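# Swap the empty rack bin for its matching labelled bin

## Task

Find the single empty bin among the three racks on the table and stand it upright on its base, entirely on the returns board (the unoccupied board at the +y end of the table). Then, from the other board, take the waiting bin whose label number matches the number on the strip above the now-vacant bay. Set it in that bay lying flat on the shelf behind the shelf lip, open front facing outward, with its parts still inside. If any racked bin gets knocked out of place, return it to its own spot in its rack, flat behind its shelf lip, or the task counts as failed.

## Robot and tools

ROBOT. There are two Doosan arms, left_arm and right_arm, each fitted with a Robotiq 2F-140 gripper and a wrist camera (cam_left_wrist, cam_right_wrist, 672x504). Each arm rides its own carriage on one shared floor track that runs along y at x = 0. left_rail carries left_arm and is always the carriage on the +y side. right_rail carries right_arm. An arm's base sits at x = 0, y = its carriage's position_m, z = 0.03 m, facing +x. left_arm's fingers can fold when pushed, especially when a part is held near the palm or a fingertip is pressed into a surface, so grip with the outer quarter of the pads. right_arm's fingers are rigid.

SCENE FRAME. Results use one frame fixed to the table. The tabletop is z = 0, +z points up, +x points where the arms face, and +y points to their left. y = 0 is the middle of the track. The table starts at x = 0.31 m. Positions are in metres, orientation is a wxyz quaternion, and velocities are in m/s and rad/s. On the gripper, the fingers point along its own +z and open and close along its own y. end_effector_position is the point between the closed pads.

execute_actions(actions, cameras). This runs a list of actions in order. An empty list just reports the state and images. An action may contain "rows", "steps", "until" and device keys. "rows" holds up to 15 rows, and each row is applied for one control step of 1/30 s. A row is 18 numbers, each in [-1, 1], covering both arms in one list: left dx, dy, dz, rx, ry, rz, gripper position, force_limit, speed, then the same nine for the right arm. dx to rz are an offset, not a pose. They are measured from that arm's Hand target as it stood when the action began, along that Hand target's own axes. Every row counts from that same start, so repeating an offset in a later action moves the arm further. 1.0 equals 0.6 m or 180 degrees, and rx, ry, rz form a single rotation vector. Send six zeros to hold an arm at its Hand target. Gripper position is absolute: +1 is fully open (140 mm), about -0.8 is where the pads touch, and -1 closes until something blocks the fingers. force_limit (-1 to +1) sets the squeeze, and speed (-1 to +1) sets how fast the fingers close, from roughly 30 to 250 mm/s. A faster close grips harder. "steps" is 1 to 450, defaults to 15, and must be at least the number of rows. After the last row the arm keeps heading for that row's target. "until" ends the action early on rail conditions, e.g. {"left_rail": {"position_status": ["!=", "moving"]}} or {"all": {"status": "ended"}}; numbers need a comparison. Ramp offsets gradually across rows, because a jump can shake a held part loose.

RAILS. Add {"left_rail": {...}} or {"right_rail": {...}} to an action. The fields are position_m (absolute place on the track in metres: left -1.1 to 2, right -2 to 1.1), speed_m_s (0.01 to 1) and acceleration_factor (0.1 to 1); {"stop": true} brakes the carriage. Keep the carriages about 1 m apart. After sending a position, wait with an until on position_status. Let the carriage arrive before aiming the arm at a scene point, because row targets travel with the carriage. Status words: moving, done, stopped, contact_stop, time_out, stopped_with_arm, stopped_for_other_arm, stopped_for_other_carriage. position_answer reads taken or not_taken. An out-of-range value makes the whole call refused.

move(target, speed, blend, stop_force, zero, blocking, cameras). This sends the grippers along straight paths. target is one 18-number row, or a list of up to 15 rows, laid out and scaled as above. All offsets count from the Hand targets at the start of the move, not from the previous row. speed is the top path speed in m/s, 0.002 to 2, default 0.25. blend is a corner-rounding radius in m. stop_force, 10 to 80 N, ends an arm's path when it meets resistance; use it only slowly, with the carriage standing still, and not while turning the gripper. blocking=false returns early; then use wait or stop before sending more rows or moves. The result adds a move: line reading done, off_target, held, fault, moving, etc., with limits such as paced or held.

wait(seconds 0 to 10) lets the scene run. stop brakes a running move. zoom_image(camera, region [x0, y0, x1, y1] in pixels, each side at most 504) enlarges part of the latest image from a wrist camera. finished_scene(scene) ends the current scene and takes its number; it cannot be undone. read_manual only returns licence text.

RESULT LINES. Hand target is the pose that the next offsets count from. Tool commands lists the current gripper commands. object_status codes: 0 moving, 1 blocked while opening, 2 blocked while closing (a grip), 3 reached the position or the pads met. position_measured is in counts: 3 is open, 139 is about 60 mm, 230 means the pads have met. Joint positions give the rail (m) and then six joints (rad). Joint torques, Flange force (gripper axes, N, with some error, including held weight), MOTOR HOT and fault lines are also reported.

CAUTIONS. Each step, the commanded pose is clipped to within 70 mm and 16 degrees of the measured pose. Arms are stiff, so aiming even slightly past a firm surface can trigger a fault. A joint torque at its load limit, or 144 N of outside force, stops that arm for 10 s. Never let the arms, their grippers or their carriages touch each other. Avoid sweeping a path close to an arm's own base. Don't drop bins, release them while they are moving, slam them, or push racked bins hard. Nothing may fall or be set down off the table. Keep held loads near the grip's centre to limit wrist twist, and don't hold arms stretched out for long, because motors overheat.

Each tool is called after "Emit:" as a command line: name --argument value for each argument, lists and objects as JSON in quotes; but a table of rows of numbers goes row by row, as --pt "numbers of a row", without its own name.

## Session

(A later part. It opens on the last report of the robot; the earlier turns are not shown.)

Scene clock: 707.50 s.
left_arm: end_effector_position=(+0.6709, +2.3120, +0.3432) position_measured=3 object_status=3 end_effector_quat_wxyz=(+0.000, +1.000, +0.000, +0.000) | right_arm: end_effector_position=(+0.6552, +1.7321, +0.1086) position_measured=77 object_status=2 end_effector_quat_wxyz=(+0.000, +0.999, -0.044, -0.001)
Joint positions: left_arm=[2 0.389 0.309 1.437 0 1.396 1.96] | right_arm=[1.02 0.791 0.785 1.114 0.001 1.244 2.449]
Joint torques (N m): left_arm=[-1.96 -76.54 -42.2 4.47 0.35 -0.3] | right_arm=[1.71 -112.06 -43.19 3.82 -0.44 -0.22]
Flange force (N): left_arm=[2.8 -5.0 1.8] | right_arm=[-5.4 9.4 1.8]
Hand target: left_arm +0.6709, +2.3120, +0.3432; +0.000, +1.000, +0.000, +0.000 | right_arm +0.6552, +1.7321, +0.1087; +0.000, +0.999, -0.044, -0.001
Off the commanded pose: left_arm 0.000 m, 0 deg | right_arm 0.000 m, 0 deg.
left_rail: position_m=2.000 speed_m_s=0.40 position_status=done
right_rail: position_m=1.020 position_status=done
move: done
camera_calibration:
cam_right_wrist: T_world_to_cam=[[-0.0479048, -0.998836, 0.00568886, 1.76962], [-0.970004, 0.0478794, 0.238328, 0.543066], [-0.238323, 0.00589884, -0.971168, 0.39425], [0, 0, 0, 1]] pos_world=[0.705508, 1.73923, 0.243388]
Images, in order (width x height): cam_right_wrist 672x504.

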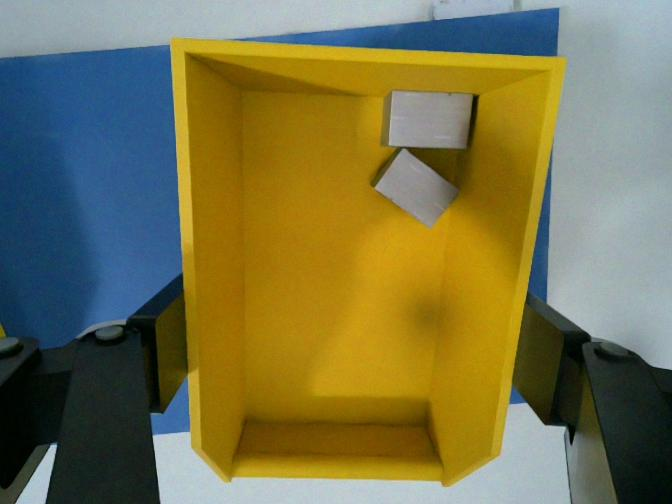

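Emit:
move --pt "0 0 0 0 0 0 1 -0.5 0 0 0 -0.22 0 0 0 -1 0 -1" --pt "0 0 0 0 0 0 1 -0.5 0 -0.18 0.1 -0.26 0 0 0 -1 0 -1" --pt "0 0 0 0 0 0 1 -0.5 0 -0.133 0.765 -0.26 0 0 0 -1 0 -1" --cameras '["cam_right_wrist"]' --speed 0.15 --blend 0.03

Emit:
execute_actions --actions '[{"right_rail":{"position_m":-0.45,"acceleration_factor":0.4,"speed_m_s":0.5},"steps":400,"until":{"all":{"status":"ended"}}}]' --cameras '["cam_right_wrist"]'

Scene clock: 718.43 s.
left_arm: end_effector_position=(+0.6709, +2.3120, +0.3432) position_measured=3 object_status=3 end_effector_quat_wxyz=(+0.000, +1.000, +0.000, +0.000) | right_arm: end_effector_position=(+0.5356, +1.2818, +0.2648) position_measured=77 object_status=2 end_effector_quat_wxyz=(+0.000, +0.999, -0.044, -0.001)
Joint positions: left_arm=[2 0.389 0.309 1.437 0 1.396 1.96] | right_arm=[1.02 0.397 0.12 1.819 0 1.205 2.055]
Joint torques (N m): left_arm=[-2.05 -76.38 -42.01 4.43 0.31 -0.34] | right_arm=[2.27 -50.39 -42.89 3.88 -0.49 -0.21]
Flange force (N): left_arm=[3.1 -5.3 1.7] | right_arm=[-4.5 6.5 3.1]
Hand target: left_arm +0.6709, +2.3120, +0.3432; +0.000, +1.000, +0.000, +0.000 | right_arm +0.5356, +1.2818, +0.2648; +0.000, +0.999, -0.044, -0.001
Off the commanded pose: left_arm 0.000 m, 0 deg | right_arm 0.000 m, 0 deg.
left_rail: position_m=2.000 speed_m_s=0.40 position_status=done
right_rail: position_m=1.020 position_status=done
move: done
camera_calibration:
cam_right_wrist: T_world_to_cam=[[-0.0478557, -0.998837, 0.00587782, 1.31322], [-0.970029, 0.0478774, 0.238224, 0.411441], [-0.238229, 0.00569875, -0.971192, 0.520311], [0, 0, 0, 1]] pos_world=[0.585908, 1.28903, 0.399587]
Images, in order (width x height): cam_right_wrist 672x504.

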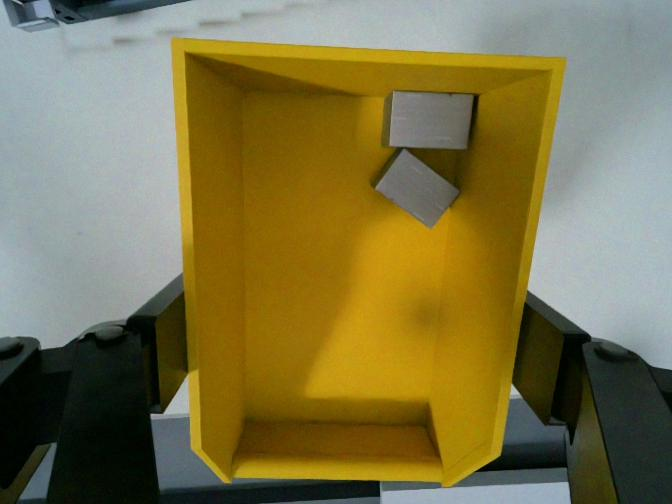

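Scene clock: 723.13 s.
left_arm: end_effector_position=(+0.6709, +2.3120, +0.3432) position_measured=3 object_status=3 end_effector_quat_wxyz=(+0.000, +1.000, +0.000, +0.000) | right_arm: end_effector_position=(+0.5356, -0.1881, +0.2648) position_measured=77 object_status=2 end_effector_quat_wxyz=(+0.000, +0.999, -0.044, -0.001)
Joint positions: left_arm=[2 0.389 0.309 1.437 0 1.396 1.96] | right_arm=[-0.45 0.396 0.119 1.819 0.001 1.205 2.055]
Joint torques (N m): left_arm=[-1.87 -76.54 -42.08 4.4 0.31 -0.34] | right_arm=[1.19 -50.83 -42.91 3.87 -0.54 -0.2]
Flange force (N): left_arm=[3.2 -5.0 1.5] | right_arm=[-4.7 4.9 3.2]
Hand target: left_arm +0.6709, +2.3120, +0.3432; +0.000, +1.000, +0.000, +0.000 | right_arm +0.5356, -0.1881, +0.2648; +0.000, +0.999, -0.044, -0.001
Tool commands: left_gripper/position=+1.0 left_gripper/force_limit=-0.5 left_gripper/speed=+0.0 right_gripper/position=-1.0 right_gripper/force_limit=+0.0 right_gripper/speed=-1.0
Off the commanded pose: left_arm 0.000 m, 0 deg | right_arm 0.000 m, 0 deg.
left_rail: position_m=2.000 speed_m_s=0.40 position_status=done
right_rail: position_m=-0.450 speed_m_s=0.50 position_status=done
camera_calibration:
cam_right_wrist: T_world_to_cam=[[-0.047905, -0.998836, 0.00568421, -0.15496], [-0.970027, 0.047879, 0.238234, 0.481816], [-0.238229, 0.00589874, -0.971191, 0.528724], [0, 0, 0, 1]] pos_world=[0.585908, -0.180967, 0.399588]
Images, in order (width x height): cam_right_wrist 672x504.

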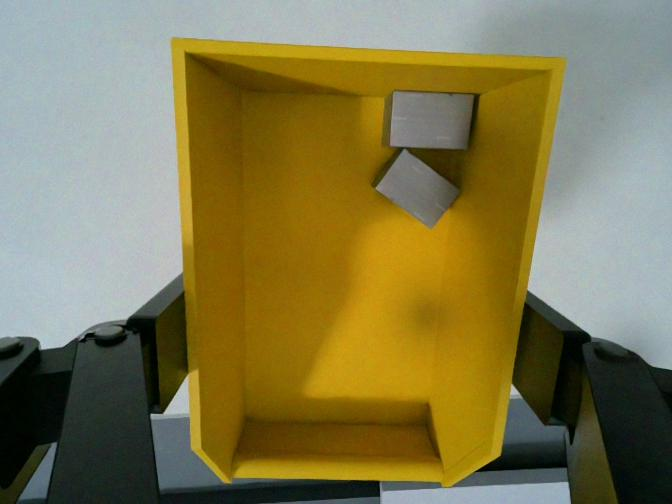

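Emit:
move --pt "0 0 0 0 0 0 1 -0.5 0 0.05 0.4 0 0 0 0.022 -1 0 -1" --pt "0 0 0 0 0 0 1 -0.5 0 0.319 0.457 0 0 0 0.022 -1 0 -1" --pt "0 0 0 0 0 0 1 -0.5 0 0.319 0.457 0.241 0 0 0.022 -1 0 -1" --cameras '["cam_right_wrist"]' --speed 0.12 --blend 0.02

Scene clock: 753.30 s.
left_arm: end_effector_position=(+0.6709, +2.3120, +0.3432) position_measured=3 object_status=3 end_effector_quat_wxyz=(+0.000, +1.000, +0.000, +0.000) | right_arm: end_effector_position=(+0.7020, -0.4781, +0.1200) position_measured=77 object_status=2 end_effector_quat_wxyz=(+0.000, +0.997, -0.078, -0.001)
Joint positions: left_arm=[2 0.389 0.309 1.437 0 1.396 1.96] | right_arm=[-0.45 -0.089 0.386 1.761 0 0.997 1.639]
Joint torques (N m): left_arm=[-2.18 -76.3 -41.98 4.36 0.32 -0.27] | right_arm=[2.97 -74.7 -38.51 3.43 -0.38 -0.21]
Flange force (N): left_arm=[3.1 -5.4 1.7] | right_arm=[-5.4 3.9 1.8]
Hand target: left_arm +0.6709, +2.3120, +0.3432; +0.000, +1.000, +0.000, +0.000 | right_arm +0.7020, -0.4781, +0.1200; +0.000, +0.997, -0.078, -0.001
Off the commanded pose: left_arm 0.000 m, 0 deg | right_arm 0.000 m, 0 deg.
left_rail: position_m=2.000 speed_m_s=0.40 position_status=done
right_rail: position_m=-0.450 speed_m_s=0.50 position_status=done
move: done
camera_calibration:
cam_right_wrist: T_world_to_cam=[[-0.116787, -0.99314, 0.00582618, -0.384817], [-0.9644, 0.114805, 0.23823, 0.719548], [-0.237264, 0.0222034, -0.971191, 0.436642], [0, 0, 0, 1]] pos_world=[0.75259, -0.47448, 0.254888]
Images, in order (width x height): cam_right_wrist 672x504.

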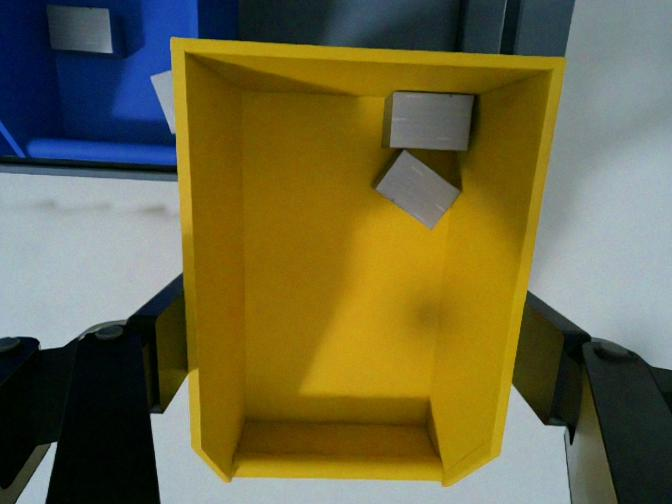

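Emit:
move --target '[0,0,0,0,0,0,1,-0.5,0,0,0,0.03,0,0.044,0,-1,0,-1]' --cameras '[]' --speed 0.08

Emit:
move --target '[0,0,0,0,0,0,1,-0.5,0,0.011,0,0.08,0,0,0,-1,0,-1]' --cameras '["cam_right_wrist"]' --speed 0.02 --stop_force 10

Scene clock: 764.43 s.
left_arm: end_effector_position=(+0.6709, +2.3120, +0.3432) position_measured=3 object_status=3 end_effector_quat_wxyz=(+0.000, +1.000, +0.000, +0.000) | right_arm: end_effector_position=(+0.7019, -0.4781, +0.1020) position_measured=77 object_status=2 end_effector_quat_wxyz=(+0.005, +0.995, -0.078, +0.068)
Joint positions: left_arm=[2 0.389 0.309 1.437 0 1.396 1.96] | right_arm=[-0.45 -0.084 0.344 1.869 -0.014 0.792 1.653]
Joint torques (N m): left_arm=[-1.66 -76.74 -42.25 4.37 0.42 -0.31] | right_arm=[2.38 -68.64 -37.61 3.31 -1.1 -0.22]
Flange force (N): left_arm=[3.5 -4.8 2.5] | right_arm=[-6.4 3.5 0.1]
Hand target: left_arm +0.6709, +2.3120, +0.3432; +0.000, +1.000, +0.000, +0.000 | right_arm +0.7019, -0.4781, +0.1020; +0.005, +0.995, -0.078, +0.068
Off the commanded pose: left_arm 0.000 m, 0 deg | right_arm 0.000 m, 0 deg.
left_rail: position_m=2.000 speed_m_s=0.40 position_status=done
right_rail: position_m=-0.450 speed_m_s=0.50 position_status=done
move: done
No camera images: "cameras" was empty.

Scene clock: 766.83 s.
left_arm: end_effector_position=(+0.6709, +2.3120, +0.3432) position_measured=3 object_status=3 end_effector_quat_wxyz=(+0.000, +1.000, +0.000, +0.000) | right_arm: end_effector_position=(+0.7116, -0.4797, +0.0672) position_measured=77 object_status=2 end_effector_quat_wxyz=(+0.005, +0.995, -0.078, +0.068)
Joint positions: left_arm=[2 0.389 0.309 1.437 0 1.396 1.96] | right_arm=[-0.45 -0.085 0.393 1.874 -0.015 0.738 1.653]
Joint torques (N m): left_arm=[-1.94 -76.45 -42.16 4.38 0.36 -0.29] | right_arm=[-7.34 -51.51 -27.8 0.18 -2.96 -0.06]
Flange force (N): left_arm=[3.3 -5.1 2.5] | right_arm=[-11.4 -9.0 -32.1]
Hand target: left_arm +0.6709, +2.3120, +0.3432; +0.000, +1.000, +0.000, +0.000 | right_arm +0.7116, -0.4797, +0.0672; +0.005, +0.995, -0.078, +0.068 (not the last commanded pose)
Off the commanded pose: left_arm 0.000 m, 0 deg | right_arm 0.012 m, 0 deg.
left_rail: position_m=2.000 speed_m_s=0.40 position_status=done
right_rail: position_m=-0.450 speed_m_s=0.50 position_status=done
move: contact (right_arm)
camera_calibration:
cam_right_wrist: T_world_to_cam=[[-0.11789, -0.992962, 0.0113317, -0.384381], [-0.987677, 0.11843, 0.10232, 0.769041], [-0.102942, 0.000870496, -0.994687, 0.28332], [0, 0, 0, 1]] pos_world=[0.743415, -0.473, 0.207482]
Images, in order (width x height): cam_right_wrist 672x504.

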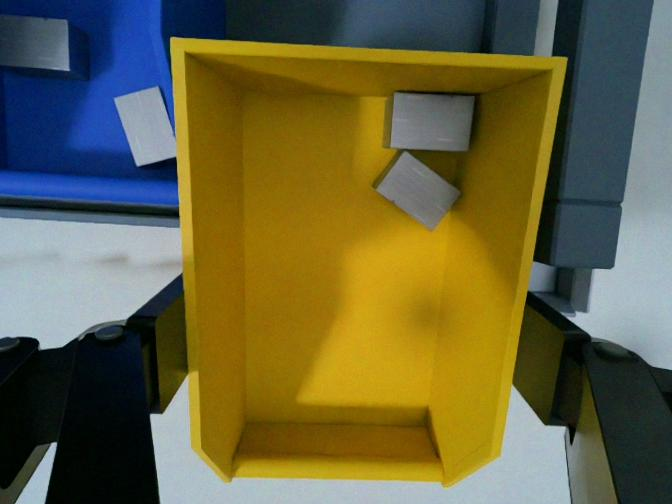

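Emit:
execute_actions --actions '[{"rows":[[0,0,0,0,0,0,1,-0.5,0,0,0,0,0,0,0,0.55,0,-1]],"steps":50}]' --cameras '["cam_right_wrist"]'

Emit:
move --target '[0,0,0,0,0,0,1,-0.5,0,0,0,-0.25,0,0,0,0.55,0,-1]' --cameras '["cam_right_wrist"]' --speed 0.08

Scene clock: 779.00 s.
left_arm: end_effector_position=(+0.6709, +2.3120, +0.3432) position_measured=3 object_status=3 end_effector_quat_wxyz=(+0.000, +1.000, +0.000, +0.000) | right_arm: end_effector_position=(+0.7116, -0.4797, +0.0672) position_measured=59 object_status=3 end_effector_quat_wxyz=(+0.005, +0.995, -0.078, +0.068)
Joint positions: left_arm=[2 0.389 0.309 1.437 0 1.396 1.96] | right_arm=[-0.45 -0.085 0.393 1.874 -0.015 0.738 1.653]
Joint torques (N m): left_arm=[-2.11 -76.48 -42.12 4.44 0.37 -0.35] | right_arm=[-3.98 -71.31 -33.73 1.14 0.03 -0.07]
Flange force (N): left_arm=[3.0 -5.3 1.8] | right_arm=[-3.6 -5.4 -0.4]
Hand target: left_arm +0.6709, +2.3120, +0.3432; +0.000, +1.000, +0.000, +0.000 | right_arm +0.7116, -0.4796, +0.0672; +0.005, +0.995, -0.078, +0.068
Off the commanded pose: left_arm 0.000 m, 0 deg | right_arm 0.000 m, 0 deg.
left_rail: position_m=2.000 speed_m_s=0.40 position_status=done
right_rail: position_m=-0.450 speed_m_s=0.50 position_status=done
camera_calibration:
cam_right_wrist: T_world_to_cam=[[-0.117888, -0.992962, 0.0113314, -0.384382], [-0.987677, 0.118428, 0.10232, 0.76904], [-0.102942, 0.000870516, -0.994687, 0.28332], [0, 0, 0, 1]] pos_world=[0.743415, -0.473, 0.207482]
Images, in order (width x height): cam_right_wrist 672x504.

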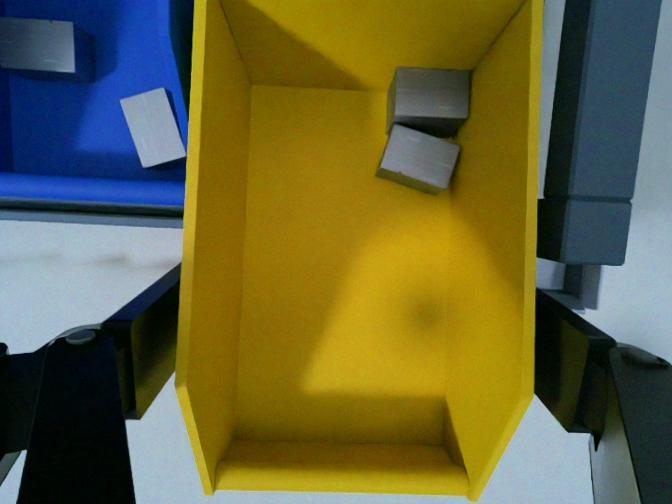

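Scene clock: 781.27 s.
left_arm: end_effector_position=(+0.6709, +2.3120, +0.3432) position_measured=3 object_status=3 end_effector_quat_wxyz=(+0.000, +1.000, +0.000, +0.000) | right_arm: end_effector_position=(+0.6914, -0.4764, +0.2157) position_measured=59 object_status=3 end_effector_quat_wxyz=(+0.005, +0.995, -0.078, +0.068)
Joint positions: left_arm=[2 0.389 0.309 1.437 0 1.396 1.96] | right_arm=[-0.45 -0.083 0.23 1.786 -0.012 0.989 1.651]
Joint torques (N m): left_arm=[-2.17 -76.43 -42.06 4.46 0.36 -0.38] | right_arm=[1.72 -58.64 -40.11 3.73 -0.71 -0.1]
Flange force (N): left_arm=[2.3 -5.2 1.3] | right_arm=[-7.7 2.7 -1.8]
Hand target: left_arm +0.6709, +2.3120, +0.3432; +0.000, +1.000, +0.000, +0.000 | right_arm +0.6914, -0.4764, +0.2158; +0.005, +0.995, -0.078, +0.068
Off the commanded pose: left_arm 0.000 m, 0 deg | right_arm 0.000 m, 0 deg.
left_rail: position_m=2.000 speed_m_s=0.40 position_status=done
right_rail: position_m=-0.450 speed_m_s=0.50 position_status=done
move: done
camera_calibration:
cam_right_wrist: T_world_to_cam=[[-0.117899, -0.992962, 0.0112328, -0.385127], [-0.987675, 0.118429, 0.102332, 0.733489], [-0.102942, 0.000970504, -0.994687, 0.429095], [0, 0, 0, 1]] pos_world=[0.723215, -0.4697, 0.356082]
Images, in order (width x height): cam_right_wrist 672x504.

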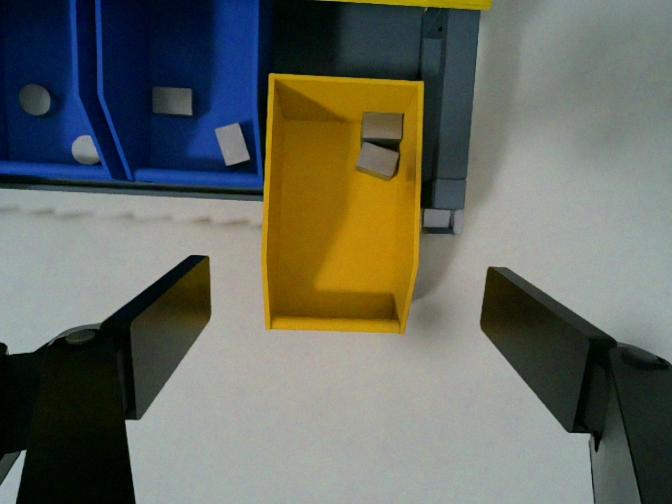

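Emit:
move --target '[0,0,0,0,0,0,1,-0.5,0,0,0,0,0,-0.044,0,-0.45,-1,0]' --cameras '[]'

Emit:
move --target '[0,0,0,0,0,0,1,-0.5,0,-0.103,0,0.1,0,0,-0.5,-0.45,-1,0]' --cameras '["cam_right_wrist"]'

Scene clock: 803.47 s.
left_arm: end_effector_position=(+0.6709, +2.3120, +0.3432) position_measured=3 object_status=3 end_effector_quat_wxyz=(+0.000, +1.000, +0.000, +0.000) | right_arm: end_effector_position=(+0.6914, -0.4764, +0.2158) position_measured=186 object_status=0 end_effector_quat_wxyz=(+0.000, +0.997, -0.078, -0.001)
Joint positions: left_arm=[2 0.389 0.309 1.437 0 1.396 1.96] | right_arm=[-0.45 -0.088 0.296 1.694 0 1.154 1.64]
Joint torques (N m): left_arm=[-1.92 -76.74 -42.14 4.35 0.29 -0.25] | right_arm=[2.29 -66.39 -39.8 3.88 -0.51 -0.19]
Flange force (N): left_arm=[3.2 -5.0 2.0] | right_arm=[-5.3 3.0 -1.1]
Hand target: left_arm +0.6709, +2.3120, +0.3432; +0.000, +1.000, +0.000, +0.000 | right_arm +0.6914, -0.4764, +0.2158; +0.000, +0.997, -0.078, -0.001
Off the commanded pose: left_arm 0.000 m, 0 deg | right_arm 0.000 m, 0 deg.
left_rail: position_m=2.000 speed_m_s=0.40 position_status=done
right_rail: position_m=-0.450 speed_m_s=0.50 position_status=done
move: done
No camera images: "cameras" was empty.

Scene clock: 807.13 s.
left_arm: end_effector_position=(+0.6709, +2.3120, +0.3432) position_measured=3 object_status=3 end_effector_quat_wxyz=(+0.000, +1.000, +0.000, +0.000) | right_arm: end_effector_position=(+0.6302, -0.4667, +0.1559) position_measured=186 object_status=3 end_effector_quat_wxyz=(+0.000, +0.760, +0.649, -0.001)
Joint positions: left_arm=[2 0.389 0.309 1.437 0 1.396 1.96] | right_arm=[-0.45 -0.081 0.252 1.873 0 1.018 0.076]
Joint torques (N m): left_arm=[-2.19 -76.92 -42.09 4.44 0.29 -0.28] | right_arm=[2.19 -59.66 -37.83 3.66 -0.37 -0.29]
Flange force (N): left_arm=[2.8 -5.4 1.4] | right_arm=[-3.0 -5.9 -0.5]
Hand target: left_arm +0.6709, +2.3120, +0.3432; +0.000, +1.000, +0.000, +0.000 | right_arm +0.6302, -0.4667, +0.1559; -0.001, +0.760, +0.649, -0.001
Off the commanded pose: left_arm 0.000 m, 0 deg | right_arm 0.000 m, 0 deg.
left_rail: position_m=2.000 speed_m_s=0.40 position_status=done
right_rail: position_m=-0.450 speed_m_s=0.50 position_status=done
move: done
camera_calibration:
cam_right_wrist: T_world_to_cam=[[0.99315, -0.11677, 0.00411339, -0.672294], [-0.114412, -0.964749, 0.236998, -0.398838], [-0.0237059, -0.235846, -0.971501, 0.199171], [0, 0, 0, 1]] pos_world=[0.626779, -0.41631, 0.290784]
Images, in order (width x height): cam_right_wrist 672x504.

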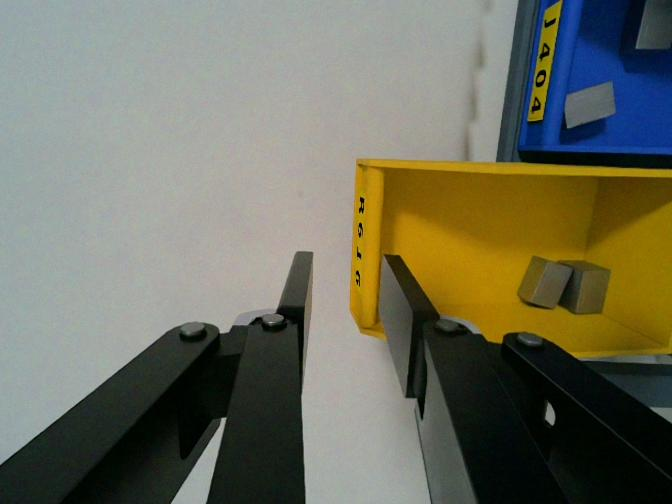

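Emit:
move --pt "0 0 0 0 0 0 1 -0.5 0 -0.002 0.027 0 0 0 0 -0.45 -1 0" --pt "0 0 0 0 0 0 1 -0.5 0 -0.002 0.027 0.085 0 0 0 -0.45 -1 0" --cameras '["cam_right_wrist"]' --speed 0.05 --stop_force 12

Scene clock: 834.20 s.
left_arm: end_effector_position=(+0.6709, +2.3120, +0.3432) position_measured=3 object_status=3 end_effector_quat_wxyz=(+0.000, +1.000, +0.000, +0.000) | right_arm: end_effector_position=(+0.6460, -0.4705, +0.1049) position_measured=186 object_status=3 end_effector_quat_wxyz=(-0.001, +0.760, +0.649, -0.001)
Joint positions: left_arm=[2 0.389 0.309 1.437 0 1.396 1.96] | right_arm=[-0.45 -0.085 0.323 1.886 0 0.934 0.072]
Joint torques (N m): left_arm=[-2.59 -76.33 -42.22 4.37 0.35 -0.31] | right_arm=[2.13 -63.61 -35.17 3.4 -0.4 -0.1]
Flange force (N): left_arm=[2.1 -5.6 2.3] | right_arm=[-3.8 -5.9 -2.8]
Hand target: left_arm +0.6709, +2.3120, +0.3432; +0.000, +1.000, +0.000, +0.000 | right_arm +0.6460, -0.4705, +0.1049; -0.001, +0.760, +0.649, -0.001
Off the commanded pose: left_arm 0.000 m, 0 deg | right_arm 0.000 m, 0 deg.
left_rail: position_m=2.000 speed_m_s=0.40 position_status=done
right_rail: position_m=-0.450 speed_m_s=0.50 position_status=done
move: done
camera_calibration:
cam_right_wrist: T_world_to_cam=[[0.99315, -0.116771, 0.00411373, -0.688109], [-0.114414, -0.964749, 0.236998, -0.3885], [-0.0237059, -0.235846, -0.971501, 0.149026], [0, 0, 0, 1]] pos_world=[0.642479, -0.42001, 0.239684]
Images, in order (width x height): cam_right_wrist 672x504.

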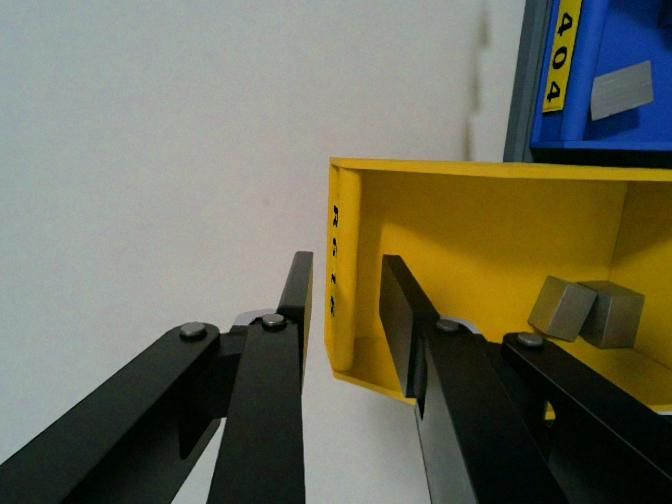

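Emit:
move --target '[0,0,0,0,0,0,1,-0.5,0,0,0,0.048,0,0,0,-0.45,-1,0]' --cameras '[]' --speed 0.03 --stop_force 12

Emit:
execute_actions --actions '[{"rows":[[0,0,0,0,0,0,1,-0.5,0,0,0,0,0,0,0,-1,-1,-1]],"steps":75}]' --cameras '["cam_right_wrist"]'

Scene clock: 845.23 s.
left_arm: end_effector_position=(+0.6709, +2.3120, +0.3432) position_measured=3 object_status=3 end_effector_quat_wxyz=(+0.000, +1.000, +0.000, +0.000) | right_arm: end_effector_position=(+0.6459, -0.4705, +0.0761) position_measured=186 object_status=3 end_effector_quat_wxyz=(-0.001, +0.760, +0.649, -0.001)
Joint positions: left_arm=[2 0.389 0.309 1.437 0 1.396 1.96] | right_arm=[-0.45 -0.085 0.353 1.907 0 0.883 0.072]
Joint torques (N m): left_arm=[-2.07 -76.57 -41.97 4.33 0.35 -0.21] | right_arm=[1.92 -65.31 -34.15 3.25 -0.47 -0.12]
Flange force (N): left_arm=[3.8 -5.4 2.0] | right_arm=[-3.0 -6.3 -3.0]
Hand target: left_arm +0.6709, +2.3120, +0.3432; +0.000, +1.000, +0.000, +0.000 | right_arm +0.6459, -0.4705, +0.0761; -0.001, +0.760, +0.649, -0.001
Off the commanded pose: left_arm 0.000 m, 0 deg | right_arm 0.000 m, 0 deg.
left_rail: position_m=2.000 speed_m_s=0.40 position_status=done
right_rail: position_m=-0.450 speed_m_s=0.50 position_status=done
move: done
No camera images: "cameras" was empty.

Scene clock: 847.93 s.
left_arm: end_effector_position=(+0.6709, +2.3120, +0.3432) position_measured=3 object_status=3 end_effector_quat_wxyz=(+0.000, +1.000, +0.000, +0.000) | right_arm: end_effector_position=(+0.6459, -0.4705, +0.0761) position_measured=216 object_status=2 end_effector_quat_wxyz=(-0.001, +0.760, +0.649, -0.001)
Joint positions: left_arm=[2 0.389 0.309 1.437 0 1.396 1.96] | right_arm=[-0.45 -0.085 0.353 1.907 0 0.883 0.072]
Joint torques (N m): left_arm=[-2.78 -76.6 -42.1 4.39 0.38 -0.25] | right_arm=[1.55 -65.85 -33.45 3.05 -0.09 0.04]
Flange force (N): left_arm=[2.6 -6.1 1.7] | right_arm=[-2.2 -4.7 -2.2]
Hand target: left_arm +0.6709, +2.3120, +0.3432; +0.000, +1.000, +0.000, +0.000 | right_arm +0.6459, -0.4705, +0.0761; -0.001, +0.760, +0.649, -0.001
Off the commanded pose: left_arm 0.000 m, 0 deg | right_arm 0.000 m, 0 deg.
left_rail: position_m=2.000 speed_m_s=0.40 position_status=done
right_rail: position_m=-0.450 speed_m_s=0.50 position_status=done
camera_calibration:
cam_right_wrist: T_world_to_cam=[[0.99315, -0.116771, 0.00411373, -0.687991], [-0.114414, -0.964749, 0.236998, -0.381675], [-0.0237059, -0.235846, -0.971501, 0.121047], [0, 0, 0, 1]] pos_world=[0.642479, -0.42001, 0.210884]
Images, in order (width x height): cam_right_wrist 672x504.

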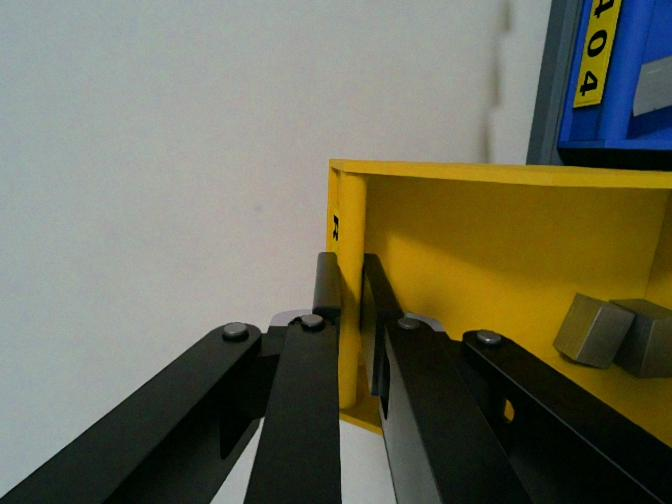

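Emit:
execute_actions --actions '[{"rows":[[0,0,0,0,0,0,1,-0.5,0,0,0,0,0,0,0,-0.96,0.8,-1]],"steps":45}]' --cameras '["cam_right_wrist"]'

Emit:
move --target '[0,0,0,0,0,0,1,-0.5,0,0,0.08,-0.012,0,0,0,-0.96,0.8,-1]' --speed 0.05 --cameras '["cam_right_wrist"]'

Scene clock: 888.73 s.
left_arm: end_effector_position=(+0.6709, +2.3120, +0.3432) position_measured=3 object_status=3 end_effector_quat_wxyz=(+0.000, +1.000, +0.000, +0.000) | right_arm: end_effector_position=(+0.6459, -0.4705, +0.0761) position_measured=219 object_status=2 end_effector_quat_wxyz=(-0.001, +0.760, +0.649, -0.001)
Joint positions: left_arm=[2 0.389 0.309 1.437 0 1.396 1.96] | right_arm=[-0.45 -0.085 0.353 1.907 0 0.883 0.072]
Joint torques (N m): left_arm=[-2.14 -76.64 -41.99 4.42 0.29 -0.27] | right_arm=[0.54 -65.26 -33.56 2.92 -0.31 -0.02]
Flange force (N): left_arm=[3.7 -5.5 1.8] | right_arm=[-0.9 -5.5 -2.9]
Hand target: left_arm +0.6709, +2.3120, +0.3432; +0.000, +1.000, +0.000, +0.000 | right_arm +0.6459, -0.4705, +0.0761; -0.001, +0.760, +0.649, -0.001
Off the commanded pose: left_arm 0.000 m, 0 deg | right_arm 0.000 m, 0 deg.
left_rail: position_m=2.000 speed_m_s=0.40 position_status=done
right_rail: position_m=-0.450 speed_m_s=0.50 position_status=done
camera_calibration:
cam_right_wrist: T_world_to_cam=[[0.99315, -0.116771, 0.00411373, -0.687991], [-0.114414, -0.964749, 0.236998, -0.381675], [-0.0237059, -0.235846, -0.971501, 0.121047], [0, 0, 0, 1]] pos_world=[0.642479, -0.42001, 0.210884]
Images, in order (width x height): cam_right_wrist 672x504.

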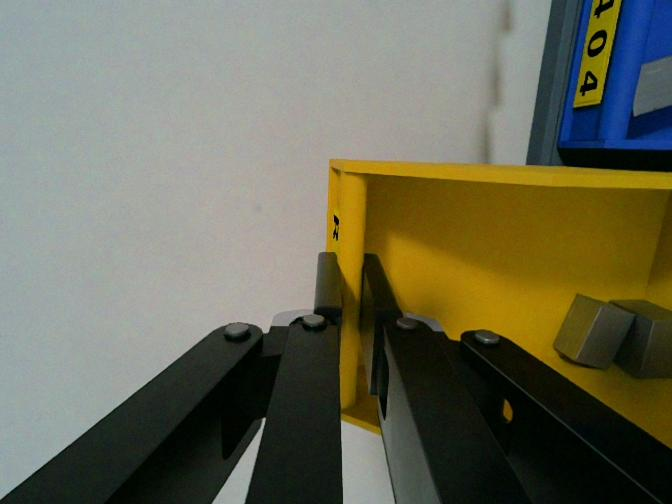

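Scene clock: 890.03 s.
left_arm: end_effector_position=(+0.6709, +2.3120, +0.3432) position_measured=3 object_status=3 end_effector_quat_wxyz=(+0.000, +1.000, +0.000, +0.000) | right_arm: end_effector_position=(+0.6933, -0.4780, +0.0832) position_measured=219 object_status=2 end_effector_quat_wxyz=(-0.001, +0.760, +0.649, -0.001)
Joint positions: left_arm=[2 0.389 0.309 1.437 0 1.396 1.96] | right_arm=[-0.45 -0.09 0.409 1.806 0 0.928 0.067]
Joint torques (N m): left_arm=[-2.02 -77.06 -42.17 4.39 0.35 -0.25] | right_arm=[2.59 -75.58 -37.61 3.31 -0.8 -0.17]
Flange force (N): left_arm=[4.4 -5.6 2.4] | right_arm=[-3.8 -6.1 2.2]
Hand target: left_arm +0.6709, +2.3120, +0.3432; +0.000, +1.000, +0.000, +0.000 | right_arm +0.6934, -0.4780, +0.0832; -0.001, +0.760, +0.649, -0.001
Off the commanded pose: left_arm 0.000 m, 0 deg | right_arm 0.000 m, 0 deg.
left_rail: position_m=2.000 speed_m_s=0.40 position_status=done
right_rail: position_m=-0.450 speed_m_s=0.50 position_status=done
move: done
camera_calibration:
cam_right_wrist: T_world_to_cam=[[0.99315, -0.116771, 0.00411373, -0.735972], [-0.114414, -0.964749, 0.236998, -0.385193], [-0.0237059, -0.235846, -0.971501, 0.127397], [0, 0, 0, 1]] pos_world=[0.689879, -0.42751, 0.218084]
Images, in order (width x height): cam_right_wrist 672x504.

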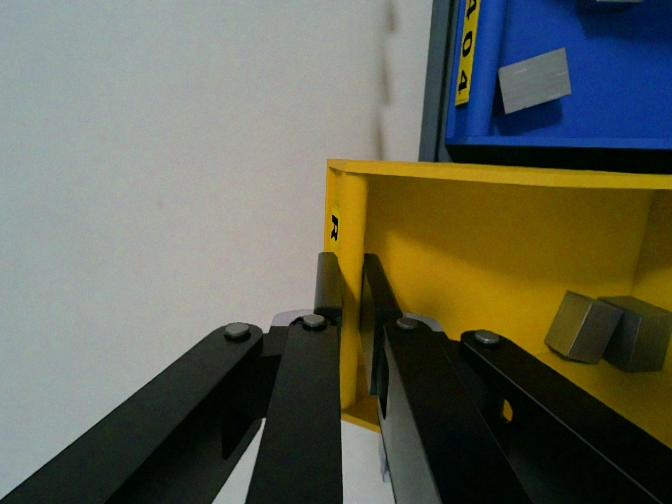

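Emit:
move --target '[0,0,0,0,0,0,1,-0.5,0,0,0.087,0.003,0,0,0,-0.96,0.8,-1]' --speed 0.05 --stop_force 20 --cameras '["cam_right_wrist"]'

Scene clock: 897.43 s.
left_arm: end_effector_position=(+0.6709, +2.3120, +0.3432) position_measured=3 object_status=3 end_effector_quat_wxyz=(+0.000, +1.000, +0.000, +0.000) | right_arm: end_effector_position=(+0.7449, -0.4861, +0.0813) position_measured=219 object_status=2 end_effector_quat_wxyz=(-0.001, +0.760, +0.649, -0.001)
Joint positions: left_arm=[2 0.389 0.309 1.437 0 1.396 1.96] | right_arm=[-0.45 -0.095 0.48 1.698 0 0.966 0.063]
Joint torques (N m): left_arm=[-2.27 -76.43 -42.17 4.37 0.37 -0.33] | right_arm=[2.39 -82.15 -38.13 3.47 -0.85 -0.18]
Flange force (N): left_arm=[1.5 -5.1 1.4] | right_arm=[-3.2 -6.8 1.0]
Hand target: left_arm +0.6709, +2.3120, +0.3432; +0.000, +1.000, +0.000, +0.000 | right_arm +0.7449, -0.4861, +0.0813; -0.001, +0.760, +0.649, -0.001
Off the commanded pose: left_arm 0.000 m, 0 deg | right_arm 0.000 m, 0 deg.
left_rail: position_m=2.000 speed_m_s=0.40 position_status=done
right_rail: position_m=-0.450 speed_m_s=0.50 position_status=done
move: done
camera_calibration:
cam_right_wrist: T_world_to_cam=[[0.99315, -0.116771, 0.00411373, -0.788168], [-0.114414, -0.964749, 0.236998, -0.38675], [-0.0237059, -0.235846, -0.971501, 0.12484], [0, 0, 0, 1]] pos_world=[0.741479, -0.43571, 0.216184]
Images, in order (width x height): cam_right_wrist 672x504.

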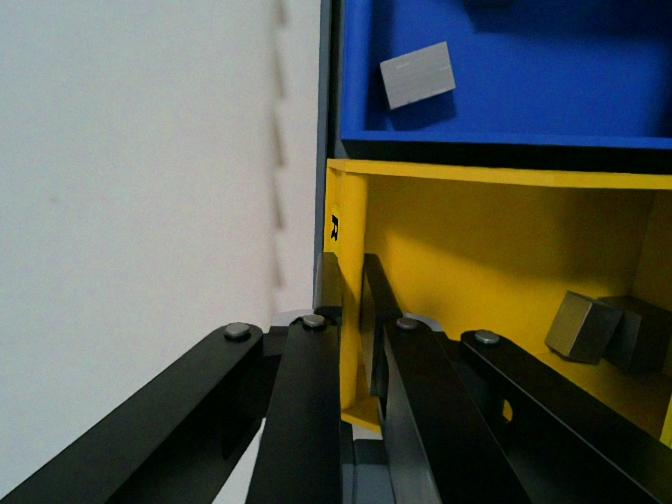

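Emit:
move --target '[0,0,0,0,0,0,1,-0.5,0,0,0.006,0,0,0,0,-0.96,0.8,-1]' --speed 0.03 --stop_force 15 --cameras '[]'

Emit:
move --target '[0,0,0,0,0,0,1,-0.5,0,0,-0.002,0.036,0,0,0,-0.96,0.8,-1]' --speed 0.02 --stop_force 12 --cameras '["cam_right_wrist"]'

Scene clock: 914.27 s.
left_arm: end_effector_position=(+0.6709, +2.3120, +0.3432) position_measured=3 object_status=3 end_effector_quat_wxyz=(+0.000, +1.000, +0.000, +0.000) | right_arm: end_effector_position=(+0.7485, -0.4867, +0.0813) position_measured=219 object_status=2 end_effector_quat_wxyz=(-0.001, +0.760, +0.649, -0.001)
Joint positions: left_arm=[2 0.389 0.309 1.437 0 1.396 1.96] | right_arm=[-0.45 -0.095 0.485 1.69 0 0.969 0.062]
Joint torques (N m): left_arm=[-2.12 -76.4 -42.08 4.38 0.31 -0.3] | right_arm=[2.48 -82.27 -38.15 3.44 -0.81 -0.11]
Flange force (N): left_arm=[3.3 -5.3 1.8] | right_arm=[-3.3 -7.3 0.5]
Hand target: left_arm +0.6709, +2.3120, +0.3432; +0.000, +1.000, +0.000, +0.000 | right_arm +0.7485, -0.4867, +0.0813; -0.001, +0.760, +0.649, -0.001
Off the commanded pose: left_arm 0.000 m, 0 deg | right_arm 0.000 m, 0 deg.
left_rail: position_m=2.000 speed_m_s=0.40 position_status=done
right_rail: position_m=-0.450 speed_m_s=0.50 position_status=done
move: done
No camera images: "cameras" was empty.

Scene clock: 916.10 s.
left_arm: end_effector_position=(+0.6709, +2.3120, +0.3432) position_measured=3 object_status=3 end_effector_quat_wxyz=(+0.000, +1.000, +0.000, +0.000) | right_arm: end_effector_position=(+0.7472, -0.4865, +0.0597) position_measured=219 object_status=2 end_effector_quat_wxyz=(-0.001, +0.760, +0.649, -0.001)
Joint positions: left_arm=[2 0.389 0.309 1.437 0 1.396 1.96] | right_arm=[-0.45 -0.095 0.503 1.706 0 0.933 0.062]
Joint torques (N m): left_arm=[-1.77 -76.65 -42.16 4.48 0.41 -0.28] | right_arm=[2.16 -79.99 -36 3.43 -0.74 -0.14]
Flange force (N): left_arm=[2.9 -4.8 1.7] | right_arm=[-3.1 -8.4 -3.8]
Hand target: left_arm +0.6709, +2.3120, +0.3432; +0.000, +1.000, +0.000, +0.000 | right_arm +0.7472, -0.4865, +0.0597; -0.001, +0.760, +0.649, -0.001
Off the commanded pose: left_arm 0.000 m, 0 deg | right_arm 0.000 m, 0 deg.
left_rail: position_m=2.000 speed_m_s=0.40 position_status=done
right_rail: position_m=-0.450 speed_m_s=0.50 position_status=done
move: done
camera_calibration:
cam_right_wrist: T_world_to_cam=[[0.99315, -0.116771, 0.00411373, -0.790398], [-0.114414, -0.964749, 0.236998, -0.381657], [-0.0237059, -0.235846, -0.971501, 0.10384], [0, 0, 0, 1]] pos_world=[0.743779, -0.43601, 0.194584]
Images, in order (width x height): cam_right_wrist 672x504.

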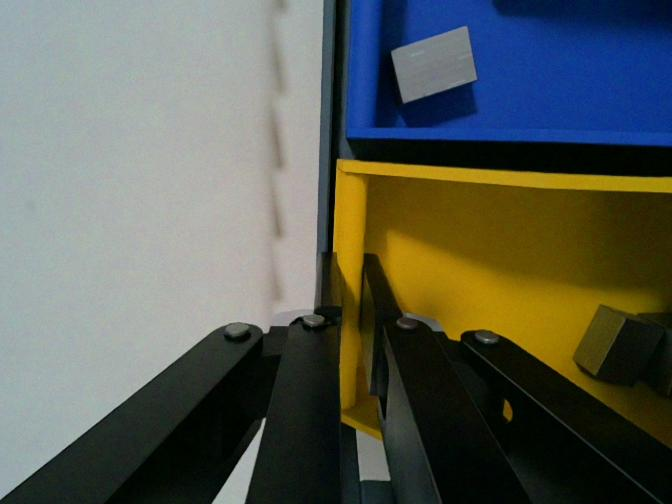

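Emit:
execute_actions --actions '[{"rows":[[0,0,0,0,0,0,1,-0.5,0,0,0,0,0,0,0,-0.5,-1,-1]],"steps":60}]' --cameras '[]'

Emit:
move --target '[0,0,0,0,0,0,1,-0.5,0,0,0,-0.35,0,0,0,-0.5,-1,-1]' --speed 0.1 --cameras '["cam_right_wrist"]'

Scene clock: 923.97 s.
left_arm: end_effector_position=(+0.6709, +2.3120, +0.3432) position_measured=3 object_status=3 end_effector_quat_wxyz=(+0.000, +1.000, +0.000, +0.000) | right_arm: end_effector_position=(+0.7472, -0.4865, +0.0597) position_measured=192 object_status=3 end_effector_quat_wxyz=(-0.001, +0.760, +0.649, -0.001)
Joint positions: left_arm=[2 0.389 0.309 1.437 0 1.396 1.96] | right_arm=[-0.45 -0.095 0.503 1.706 0 0.933 0.062]
Joint torques (N m): left_arm=[-2.42 -76.27 -42.15 4.48 0.3 -0.27] | right_arm=[2.01 -80.69 -35.37 3.49 -0.36 -0.11]
Flange force (N): left_arm=[1.9 -5.3 1.3] | right_arm=[-2.7 -6.8 -2.7]
Hand target: left_arm +0.6709, +2.3120, +0.3432; +0.000, +1.000, +0.000, +0.000 | right_arm +0.7472, -0.4865, +0.0597; -0.001, +0.760, +0.649, -0.001
Off the commanded pose: left_arm 0.000 m, 0 deg | right_arm 0.000 m, 0 deg.
left_rail: position_m=2.000 speed_m_s=0.40 position_status=done
right_rail: position_m=-0.450 speed_m_s=0.50 position_status=done
No camera images: "cameras" was empty.

Scene clock: 926.47 s.
left_arm: end_effector_position=(+0.6709, +2.3120, +0.3432) position_measured=3 object_status=3 end_effector_quat_wxyz=(+0.000, +1.000, +0.000, +0.000) | right_arm: end_effector_position=(+0.7476, -0.4865, +0.2696) position_measured=192 object_status=3 end_effector_quat_wxyz=(+0.000, +0.760, +0.649, -0.001)
Joint positions: left_arm=[2 0.389 0.309 1.437 0 1.396 1.96] | right_arm=[-0.45 -0.095 0.351 1.514 0 1.277 0.062]
Joint torques (N m): left_arm=[-1.92 -76.97 -42.1 4.45 0.32 -0.31] | right_arm=[1.99 -73.12 -42.63 4.16 -0.37 -0.18]
Flange force (N): left_arm=[3.9 -5.4 2.1] | right_arm=[-2.8 -8.4 1.1]
Hand target: left_arm +0.6709, +2.3120, +0.3432; +0.000, +1.000, +0.000, +0.000 | right_arm +0.7476, -0.4865, +0.2697; -0.001, +0.760, +0.649, -0.001
Off the commanded pose: left_arm 0.000 m, 0 deg | right_arm 0.000 m, 0 deg.
left_rail: position_m=2.000 speed_m_s=0.40 position_status=done
right_rail: position_m=-0.450 speed_m_s=0.50 position_status=done
move: done
camera_calibration:
cam_right_wrist: T_world_to_cam=[[0.99315, -0.11677, 0.00411339, -0.791559], [-0.114412, -0.964749, 0.236998, -0.43137], [-0.0237059, -0.235846, -0.971501, 0.307765], [0, 0, 0, 1]] pos_world=[0.744079, -0.43601, 0.404484]
Images, in order (width x height): cam_right_wrist 672x504.

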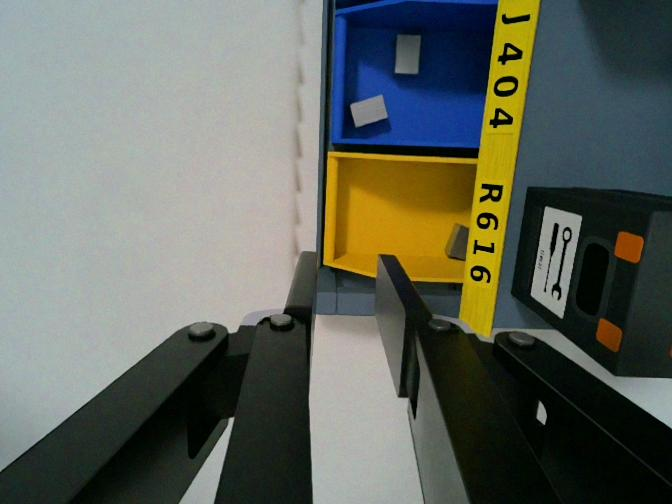

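Emit:
zoom_image --camera "cam_right_wrist" --region '[290, 100, 500, 310]'

Scaled by 2.400 from the camera's 672x504 image, which has a finer 960x720 frame.

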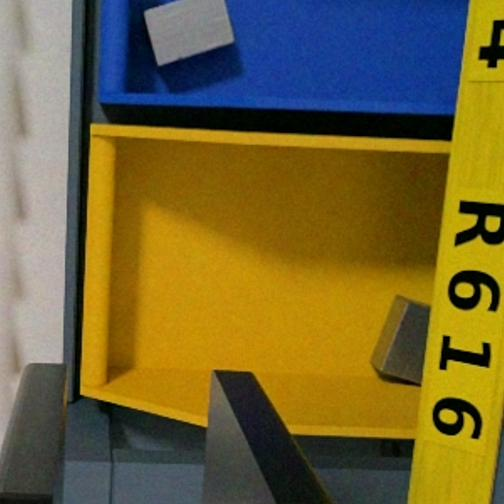

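Emit:
move --target '[0,0,0,0,0,0,1,-0.5,0,0,-0.23,-0.05,0,0,0.5,-0.5,-1,-1]' --cameras '[]' --speed 0.5

Emit:
move --target '[0,0,0,0,0,0,1,-0.5,0,-0.03,0,0.03,0,0.42,0,-0.5,-1,-1]' --cameras '["cam_right_wrist"]' --speed 0.5

Scene clock: 955.33 s.
left_arm: end_effector_position=(+0.6709, +2.3120, +0.3432) position_measured=3 object_status=3 end_effector_quat_wxyz=(+0.000, +1.000, +0.000, +0.000) | right_arm: end_effector_position=(+0.6113, -0.4649, +0.2999) position_measured=192 object_status=3 end_effector_quat_wxyz=(+0.000, +0.997, -0.078, -0.001)
Joint positions: left_arm=[2 0.389 0.309 1.437 0 1.396 1.96] | right_arm=[-0.45 -0.081 0.125 1.746 0 1.272 1.647]
Joint torques (N m): left_arm=[-1.87 -76.62 -41.93 4.44 0.32 -0.28] | right_arm=[2.62 -50.77 -41.93 4.03 -0.46 -0.27]
Flange force (N): left_arm=[3.3 -5.1 1.3] | right_arm=[-5.8 4.2 0.4]
Hand target: left_arm +0.6709, +2.3120, +0.3432; +0.000, +1.000, +0.000, +0.000 | right_arm +0.6113, -0.4649, +0.2999; +0.000, +0.997, -0.078, -0.001
Off the commanded pose: left_arm 0.000 m, 0 deg | right_arm 0.000 m, 0 deg.
left_rail: position_m=2.000 speed_m_s=0.40 position_status=done
right_rail: position_m=-0.450 speed_m_s=0.50 position_status=done
move: done
No camera images: "cameras" was empty.

Scene clock: 957.77 s.
left_arm: end_effector_position=(+0.6709, +2.3120, +0.3432) position_measured=3 object_status=3 end_effector_quat_wxyz=(+0.000, +1.000, +0.000, +0.000) | right_arm: end_effector_position=(+0.5935, -0.4621, +0.2819) position_measured=192 object_status=3 end_effector_quat_wxyz=(+0.048, +0.788, -0.062, +0.610)
Joint positions: left_arm=[2 0.389 0.309 1.437 0 1.396 1.96] | right_arm=[-0.45 0.014 -0.127 2.582 0.276 -0.647 1.391]
Joint torques (N m): left_arm=[-1.86 -76.38 -42.18 4.39 0.35 -0.27] | right_arm=[1.75 -15.28 -31.96 2.4 -3.13 -0.07]
Flange force (N): left_arm=[2.6 -4.7 1.9] | right_arm=[0.0 0.0 0.0]
Hand target: left_arm +0.6709, +2.3120, +0.3432; +0.000, +1.000, +0.000, +0.000 | right_arm +0.5935, -0.4621, +0.2819; +0.048, +0.788, -0.062, +0.610
Off the commanded pose: left_arm 0.000 m, 0 deg | right_arm 0.000 m, 0 deg.
left_rail: position_m=2.000 speed_m_s=0.40 position_status=done
right_rail: position_m=-0.450 speed_m_s=0.50 position_status=done
move: done
camera_calibration:
cam_right_wrist: T_world_to_cam=[[-0.151773, -0.987591, 0.0403706, -0.368925], [-0.472255, 0.0365748, -0.880703, 0.561829], [0.868297, -0.152732, -0.471946, -0.310045], [0, 0, 0, 1]] pos_world=[0.478545, -0.43225, 0.363374]
Images, in order (width x height): cam_right_wrist 672x504.

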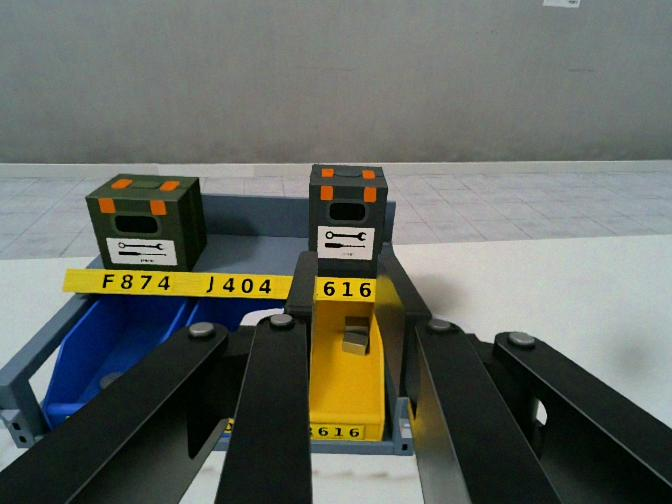

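Emit:
zoom_image --camera "cam_right_wrist" --region '[220, 380, 430, 470]'

Emit:
move --target '[0,0,0,0,0,0,1,-0.5,0,0,0.12,0,0,0,0,-0.5,-1,-1]' --cameras '["cam_right_wrist"]' --speed 0.3

Emit:
zoom_image --camera "cam_right_wrist" --region '[80, 250, 480, 500]'

Scaled by 2.400 from the camera's 672x504 image, which has a finer 960x720 frame.

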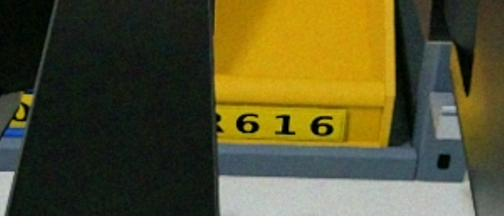

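Scene clock: 964.33 s.
left_arm: end_effector_position=(+0.6709, +2.3120, +0.3432) position_measured=3 object_status=3 end_effector_quat_wxyz=(+0.000, +1.000, +0.000, +0.000) | right_arm: end_effector_position=(+0.5822, -0.5332, +0.2819) position_measured=192 object_status=3 end_effector_quat_wxyz=(+0.048, +0.788, -0.062, +0.610)
Joint positions: left_arm=[2 0.389 0.309 1.437 0 1.396 1.96] | right_arm=[-0.45 -0.253 -0.15 2.6 -0.158 -0.631 1.675]
Joint torques (N m): left_arm=[-1.81 -76.55 -42.15 4.41 0.29 -0.26] | right_arm=[1.32 -11.8 -30.51 3.07 -3.15 -0.18]
Flange force (N): left_arm=[3.4 -4.9 2.0] | right_arm=[0.0 0.0 0.0]
Hand target: left_arm +0.6709, +2.3120, +0.3432; +0.000, +1.000, +0.000, +0.000 | right_arm +0.5822, -0.5332, +0.2820; +0.048, +0.788, -0.062, +0.610
Off the commanded pose: left_arm 0.000 m, 0 deg | right_arm 0.000 m, 0 deg.
left_rail: position_m=2.000 speed_m_s=0.40 position_status=done
right_rail: position_m=-0.450 speed_m_s=0.50 position_status=done
move: done
camera_calibration:
cam_right_wrist: T_world_to_cam=[[-0.151872, -0.987573, 0.0404251, -0.440724], [-0.472293, 0.0365811, -0.880682, 0.559102], [0.868259, -0.152844, -0.47198, -0.311103], [0, 0, 0, 1]] pos_world=[0.467245, -0.50325, 0.363373]
Images, in order (width x height): cam_right_wrist 672x504.

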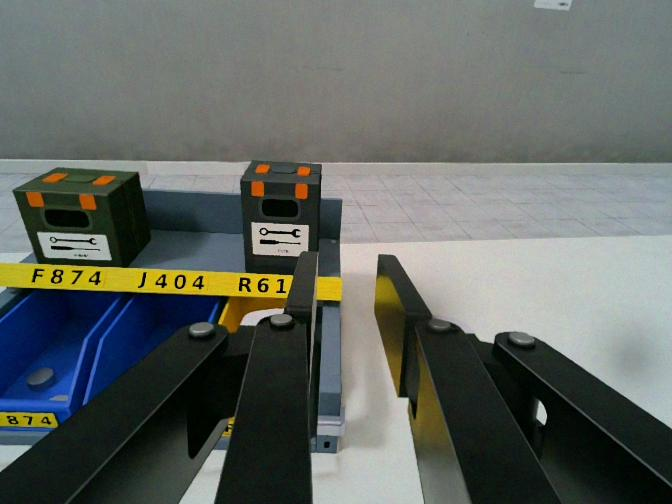

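Scaled by 1.260 from the camera's 672x504 image, which has a finer 960x720 frame.

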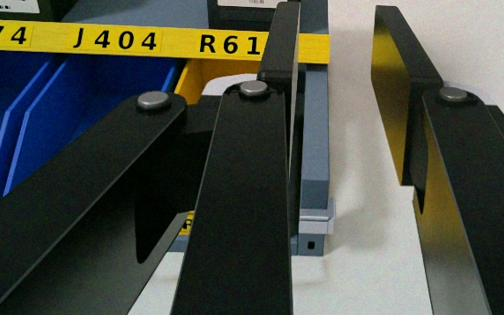

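Emit:
move --target '[0,0,0,0,0,0,1,-0.5,0,0,-0.1,0,0,0,0,1,-1,0]' --cameras '["cam_right_wrist"]' --speed 0.3

Emit:
zoom_image --camera "cam_right_wrist" --region '[200, 350, 450, 480]'

Scene clock: 973.40 s.
left_arm: end_effector_position=(+0.6709, +2.3120, +0.3432) position_measured=3 object_status=3 end_effector_quat_wxyz=(+0.000, +1.000, +0.000, +0.000) | right_arm: end_effector_position=(+0.5916, -0.4740, +0.2819) position_measured=3 object_status=0 end_effector_quat_wxyz=(+0.048, +0.788, -0.062, +0.610)
Joint positions: left_arm=[2 0.389 0.309 1.437 0 1.396 1.96] | right_arm=[-0.45 -0.03 -0.133 2.587 0.208 -0.639 1.435]
Joint torques (N m): left_arm=[-1.73 -76.8 -42.08 4.41 0.38 -0.29] | right_arm=[1.66 -14.67 -31.24 2.14 -3.03 -0.16]
Flange force (N): left_arm=[4.1 -5.1 2.3] | right_arm=[0.0 0.0 0.0]
Hand target: left_arm +0.6709, +2.3120, +0.3432; +0.000, +1.000, +0.000, +0.000 | right_arm +0.5916, -0.4740, +0.2819; +0.048, +0.788, -0.062, +0.610
Off the commanded pose: left_arm 0.000 m, 0 deg | right_arm 0.000 m, 0 deg.
left_rail: position_m=2.000 speed_m_s=0.40 position_status=done
right_rail: position_m=-0.450 speed_m_s=0.50 position_status=done
move: done
camera_calibration:
cam_right_wrist: T_world_to_cam=[[-0.151773, -0.987591, 0.0403706, -0.380867], [-0.472255, 0.0365748, -0.880703, 0.561363], [0.868297, -0.152732, -0.471946, -0.310197], [0, 0, 0, 1]] pos_world=[0.476645, -0.44405, 0.363374]
Images, in order (width x height): cam_right_wrist 672x504.

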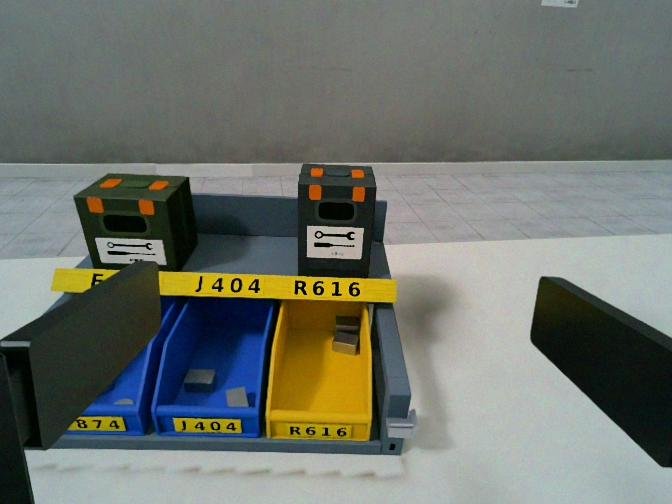

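Scaled by 2.016 from the camera's 672x504 image, which has a finer 960x720 frame.

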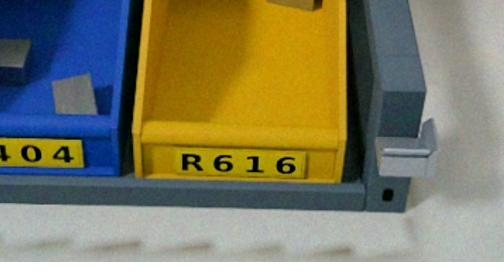

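Emit:
zoom_image --camera "cam_right_wrist" --region '[150, 390, 290, 460]'

Emit:
zoom_image --camera "cam_right_wrist" --region '[250, 390, 390, 460]'

Scaled by 3.600 from the camera's 672x504 image, which has a finer 960x720 frame.

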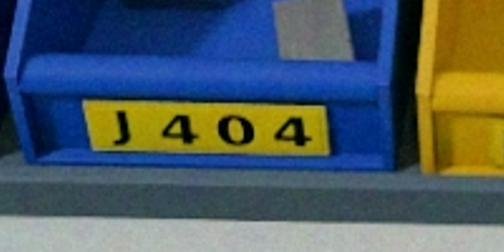

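Scaled by 3.600 from the camera's 672x504 image, which has a finer 960x720 frame.

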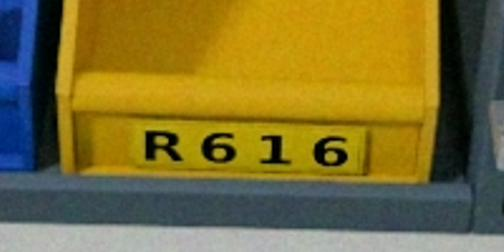

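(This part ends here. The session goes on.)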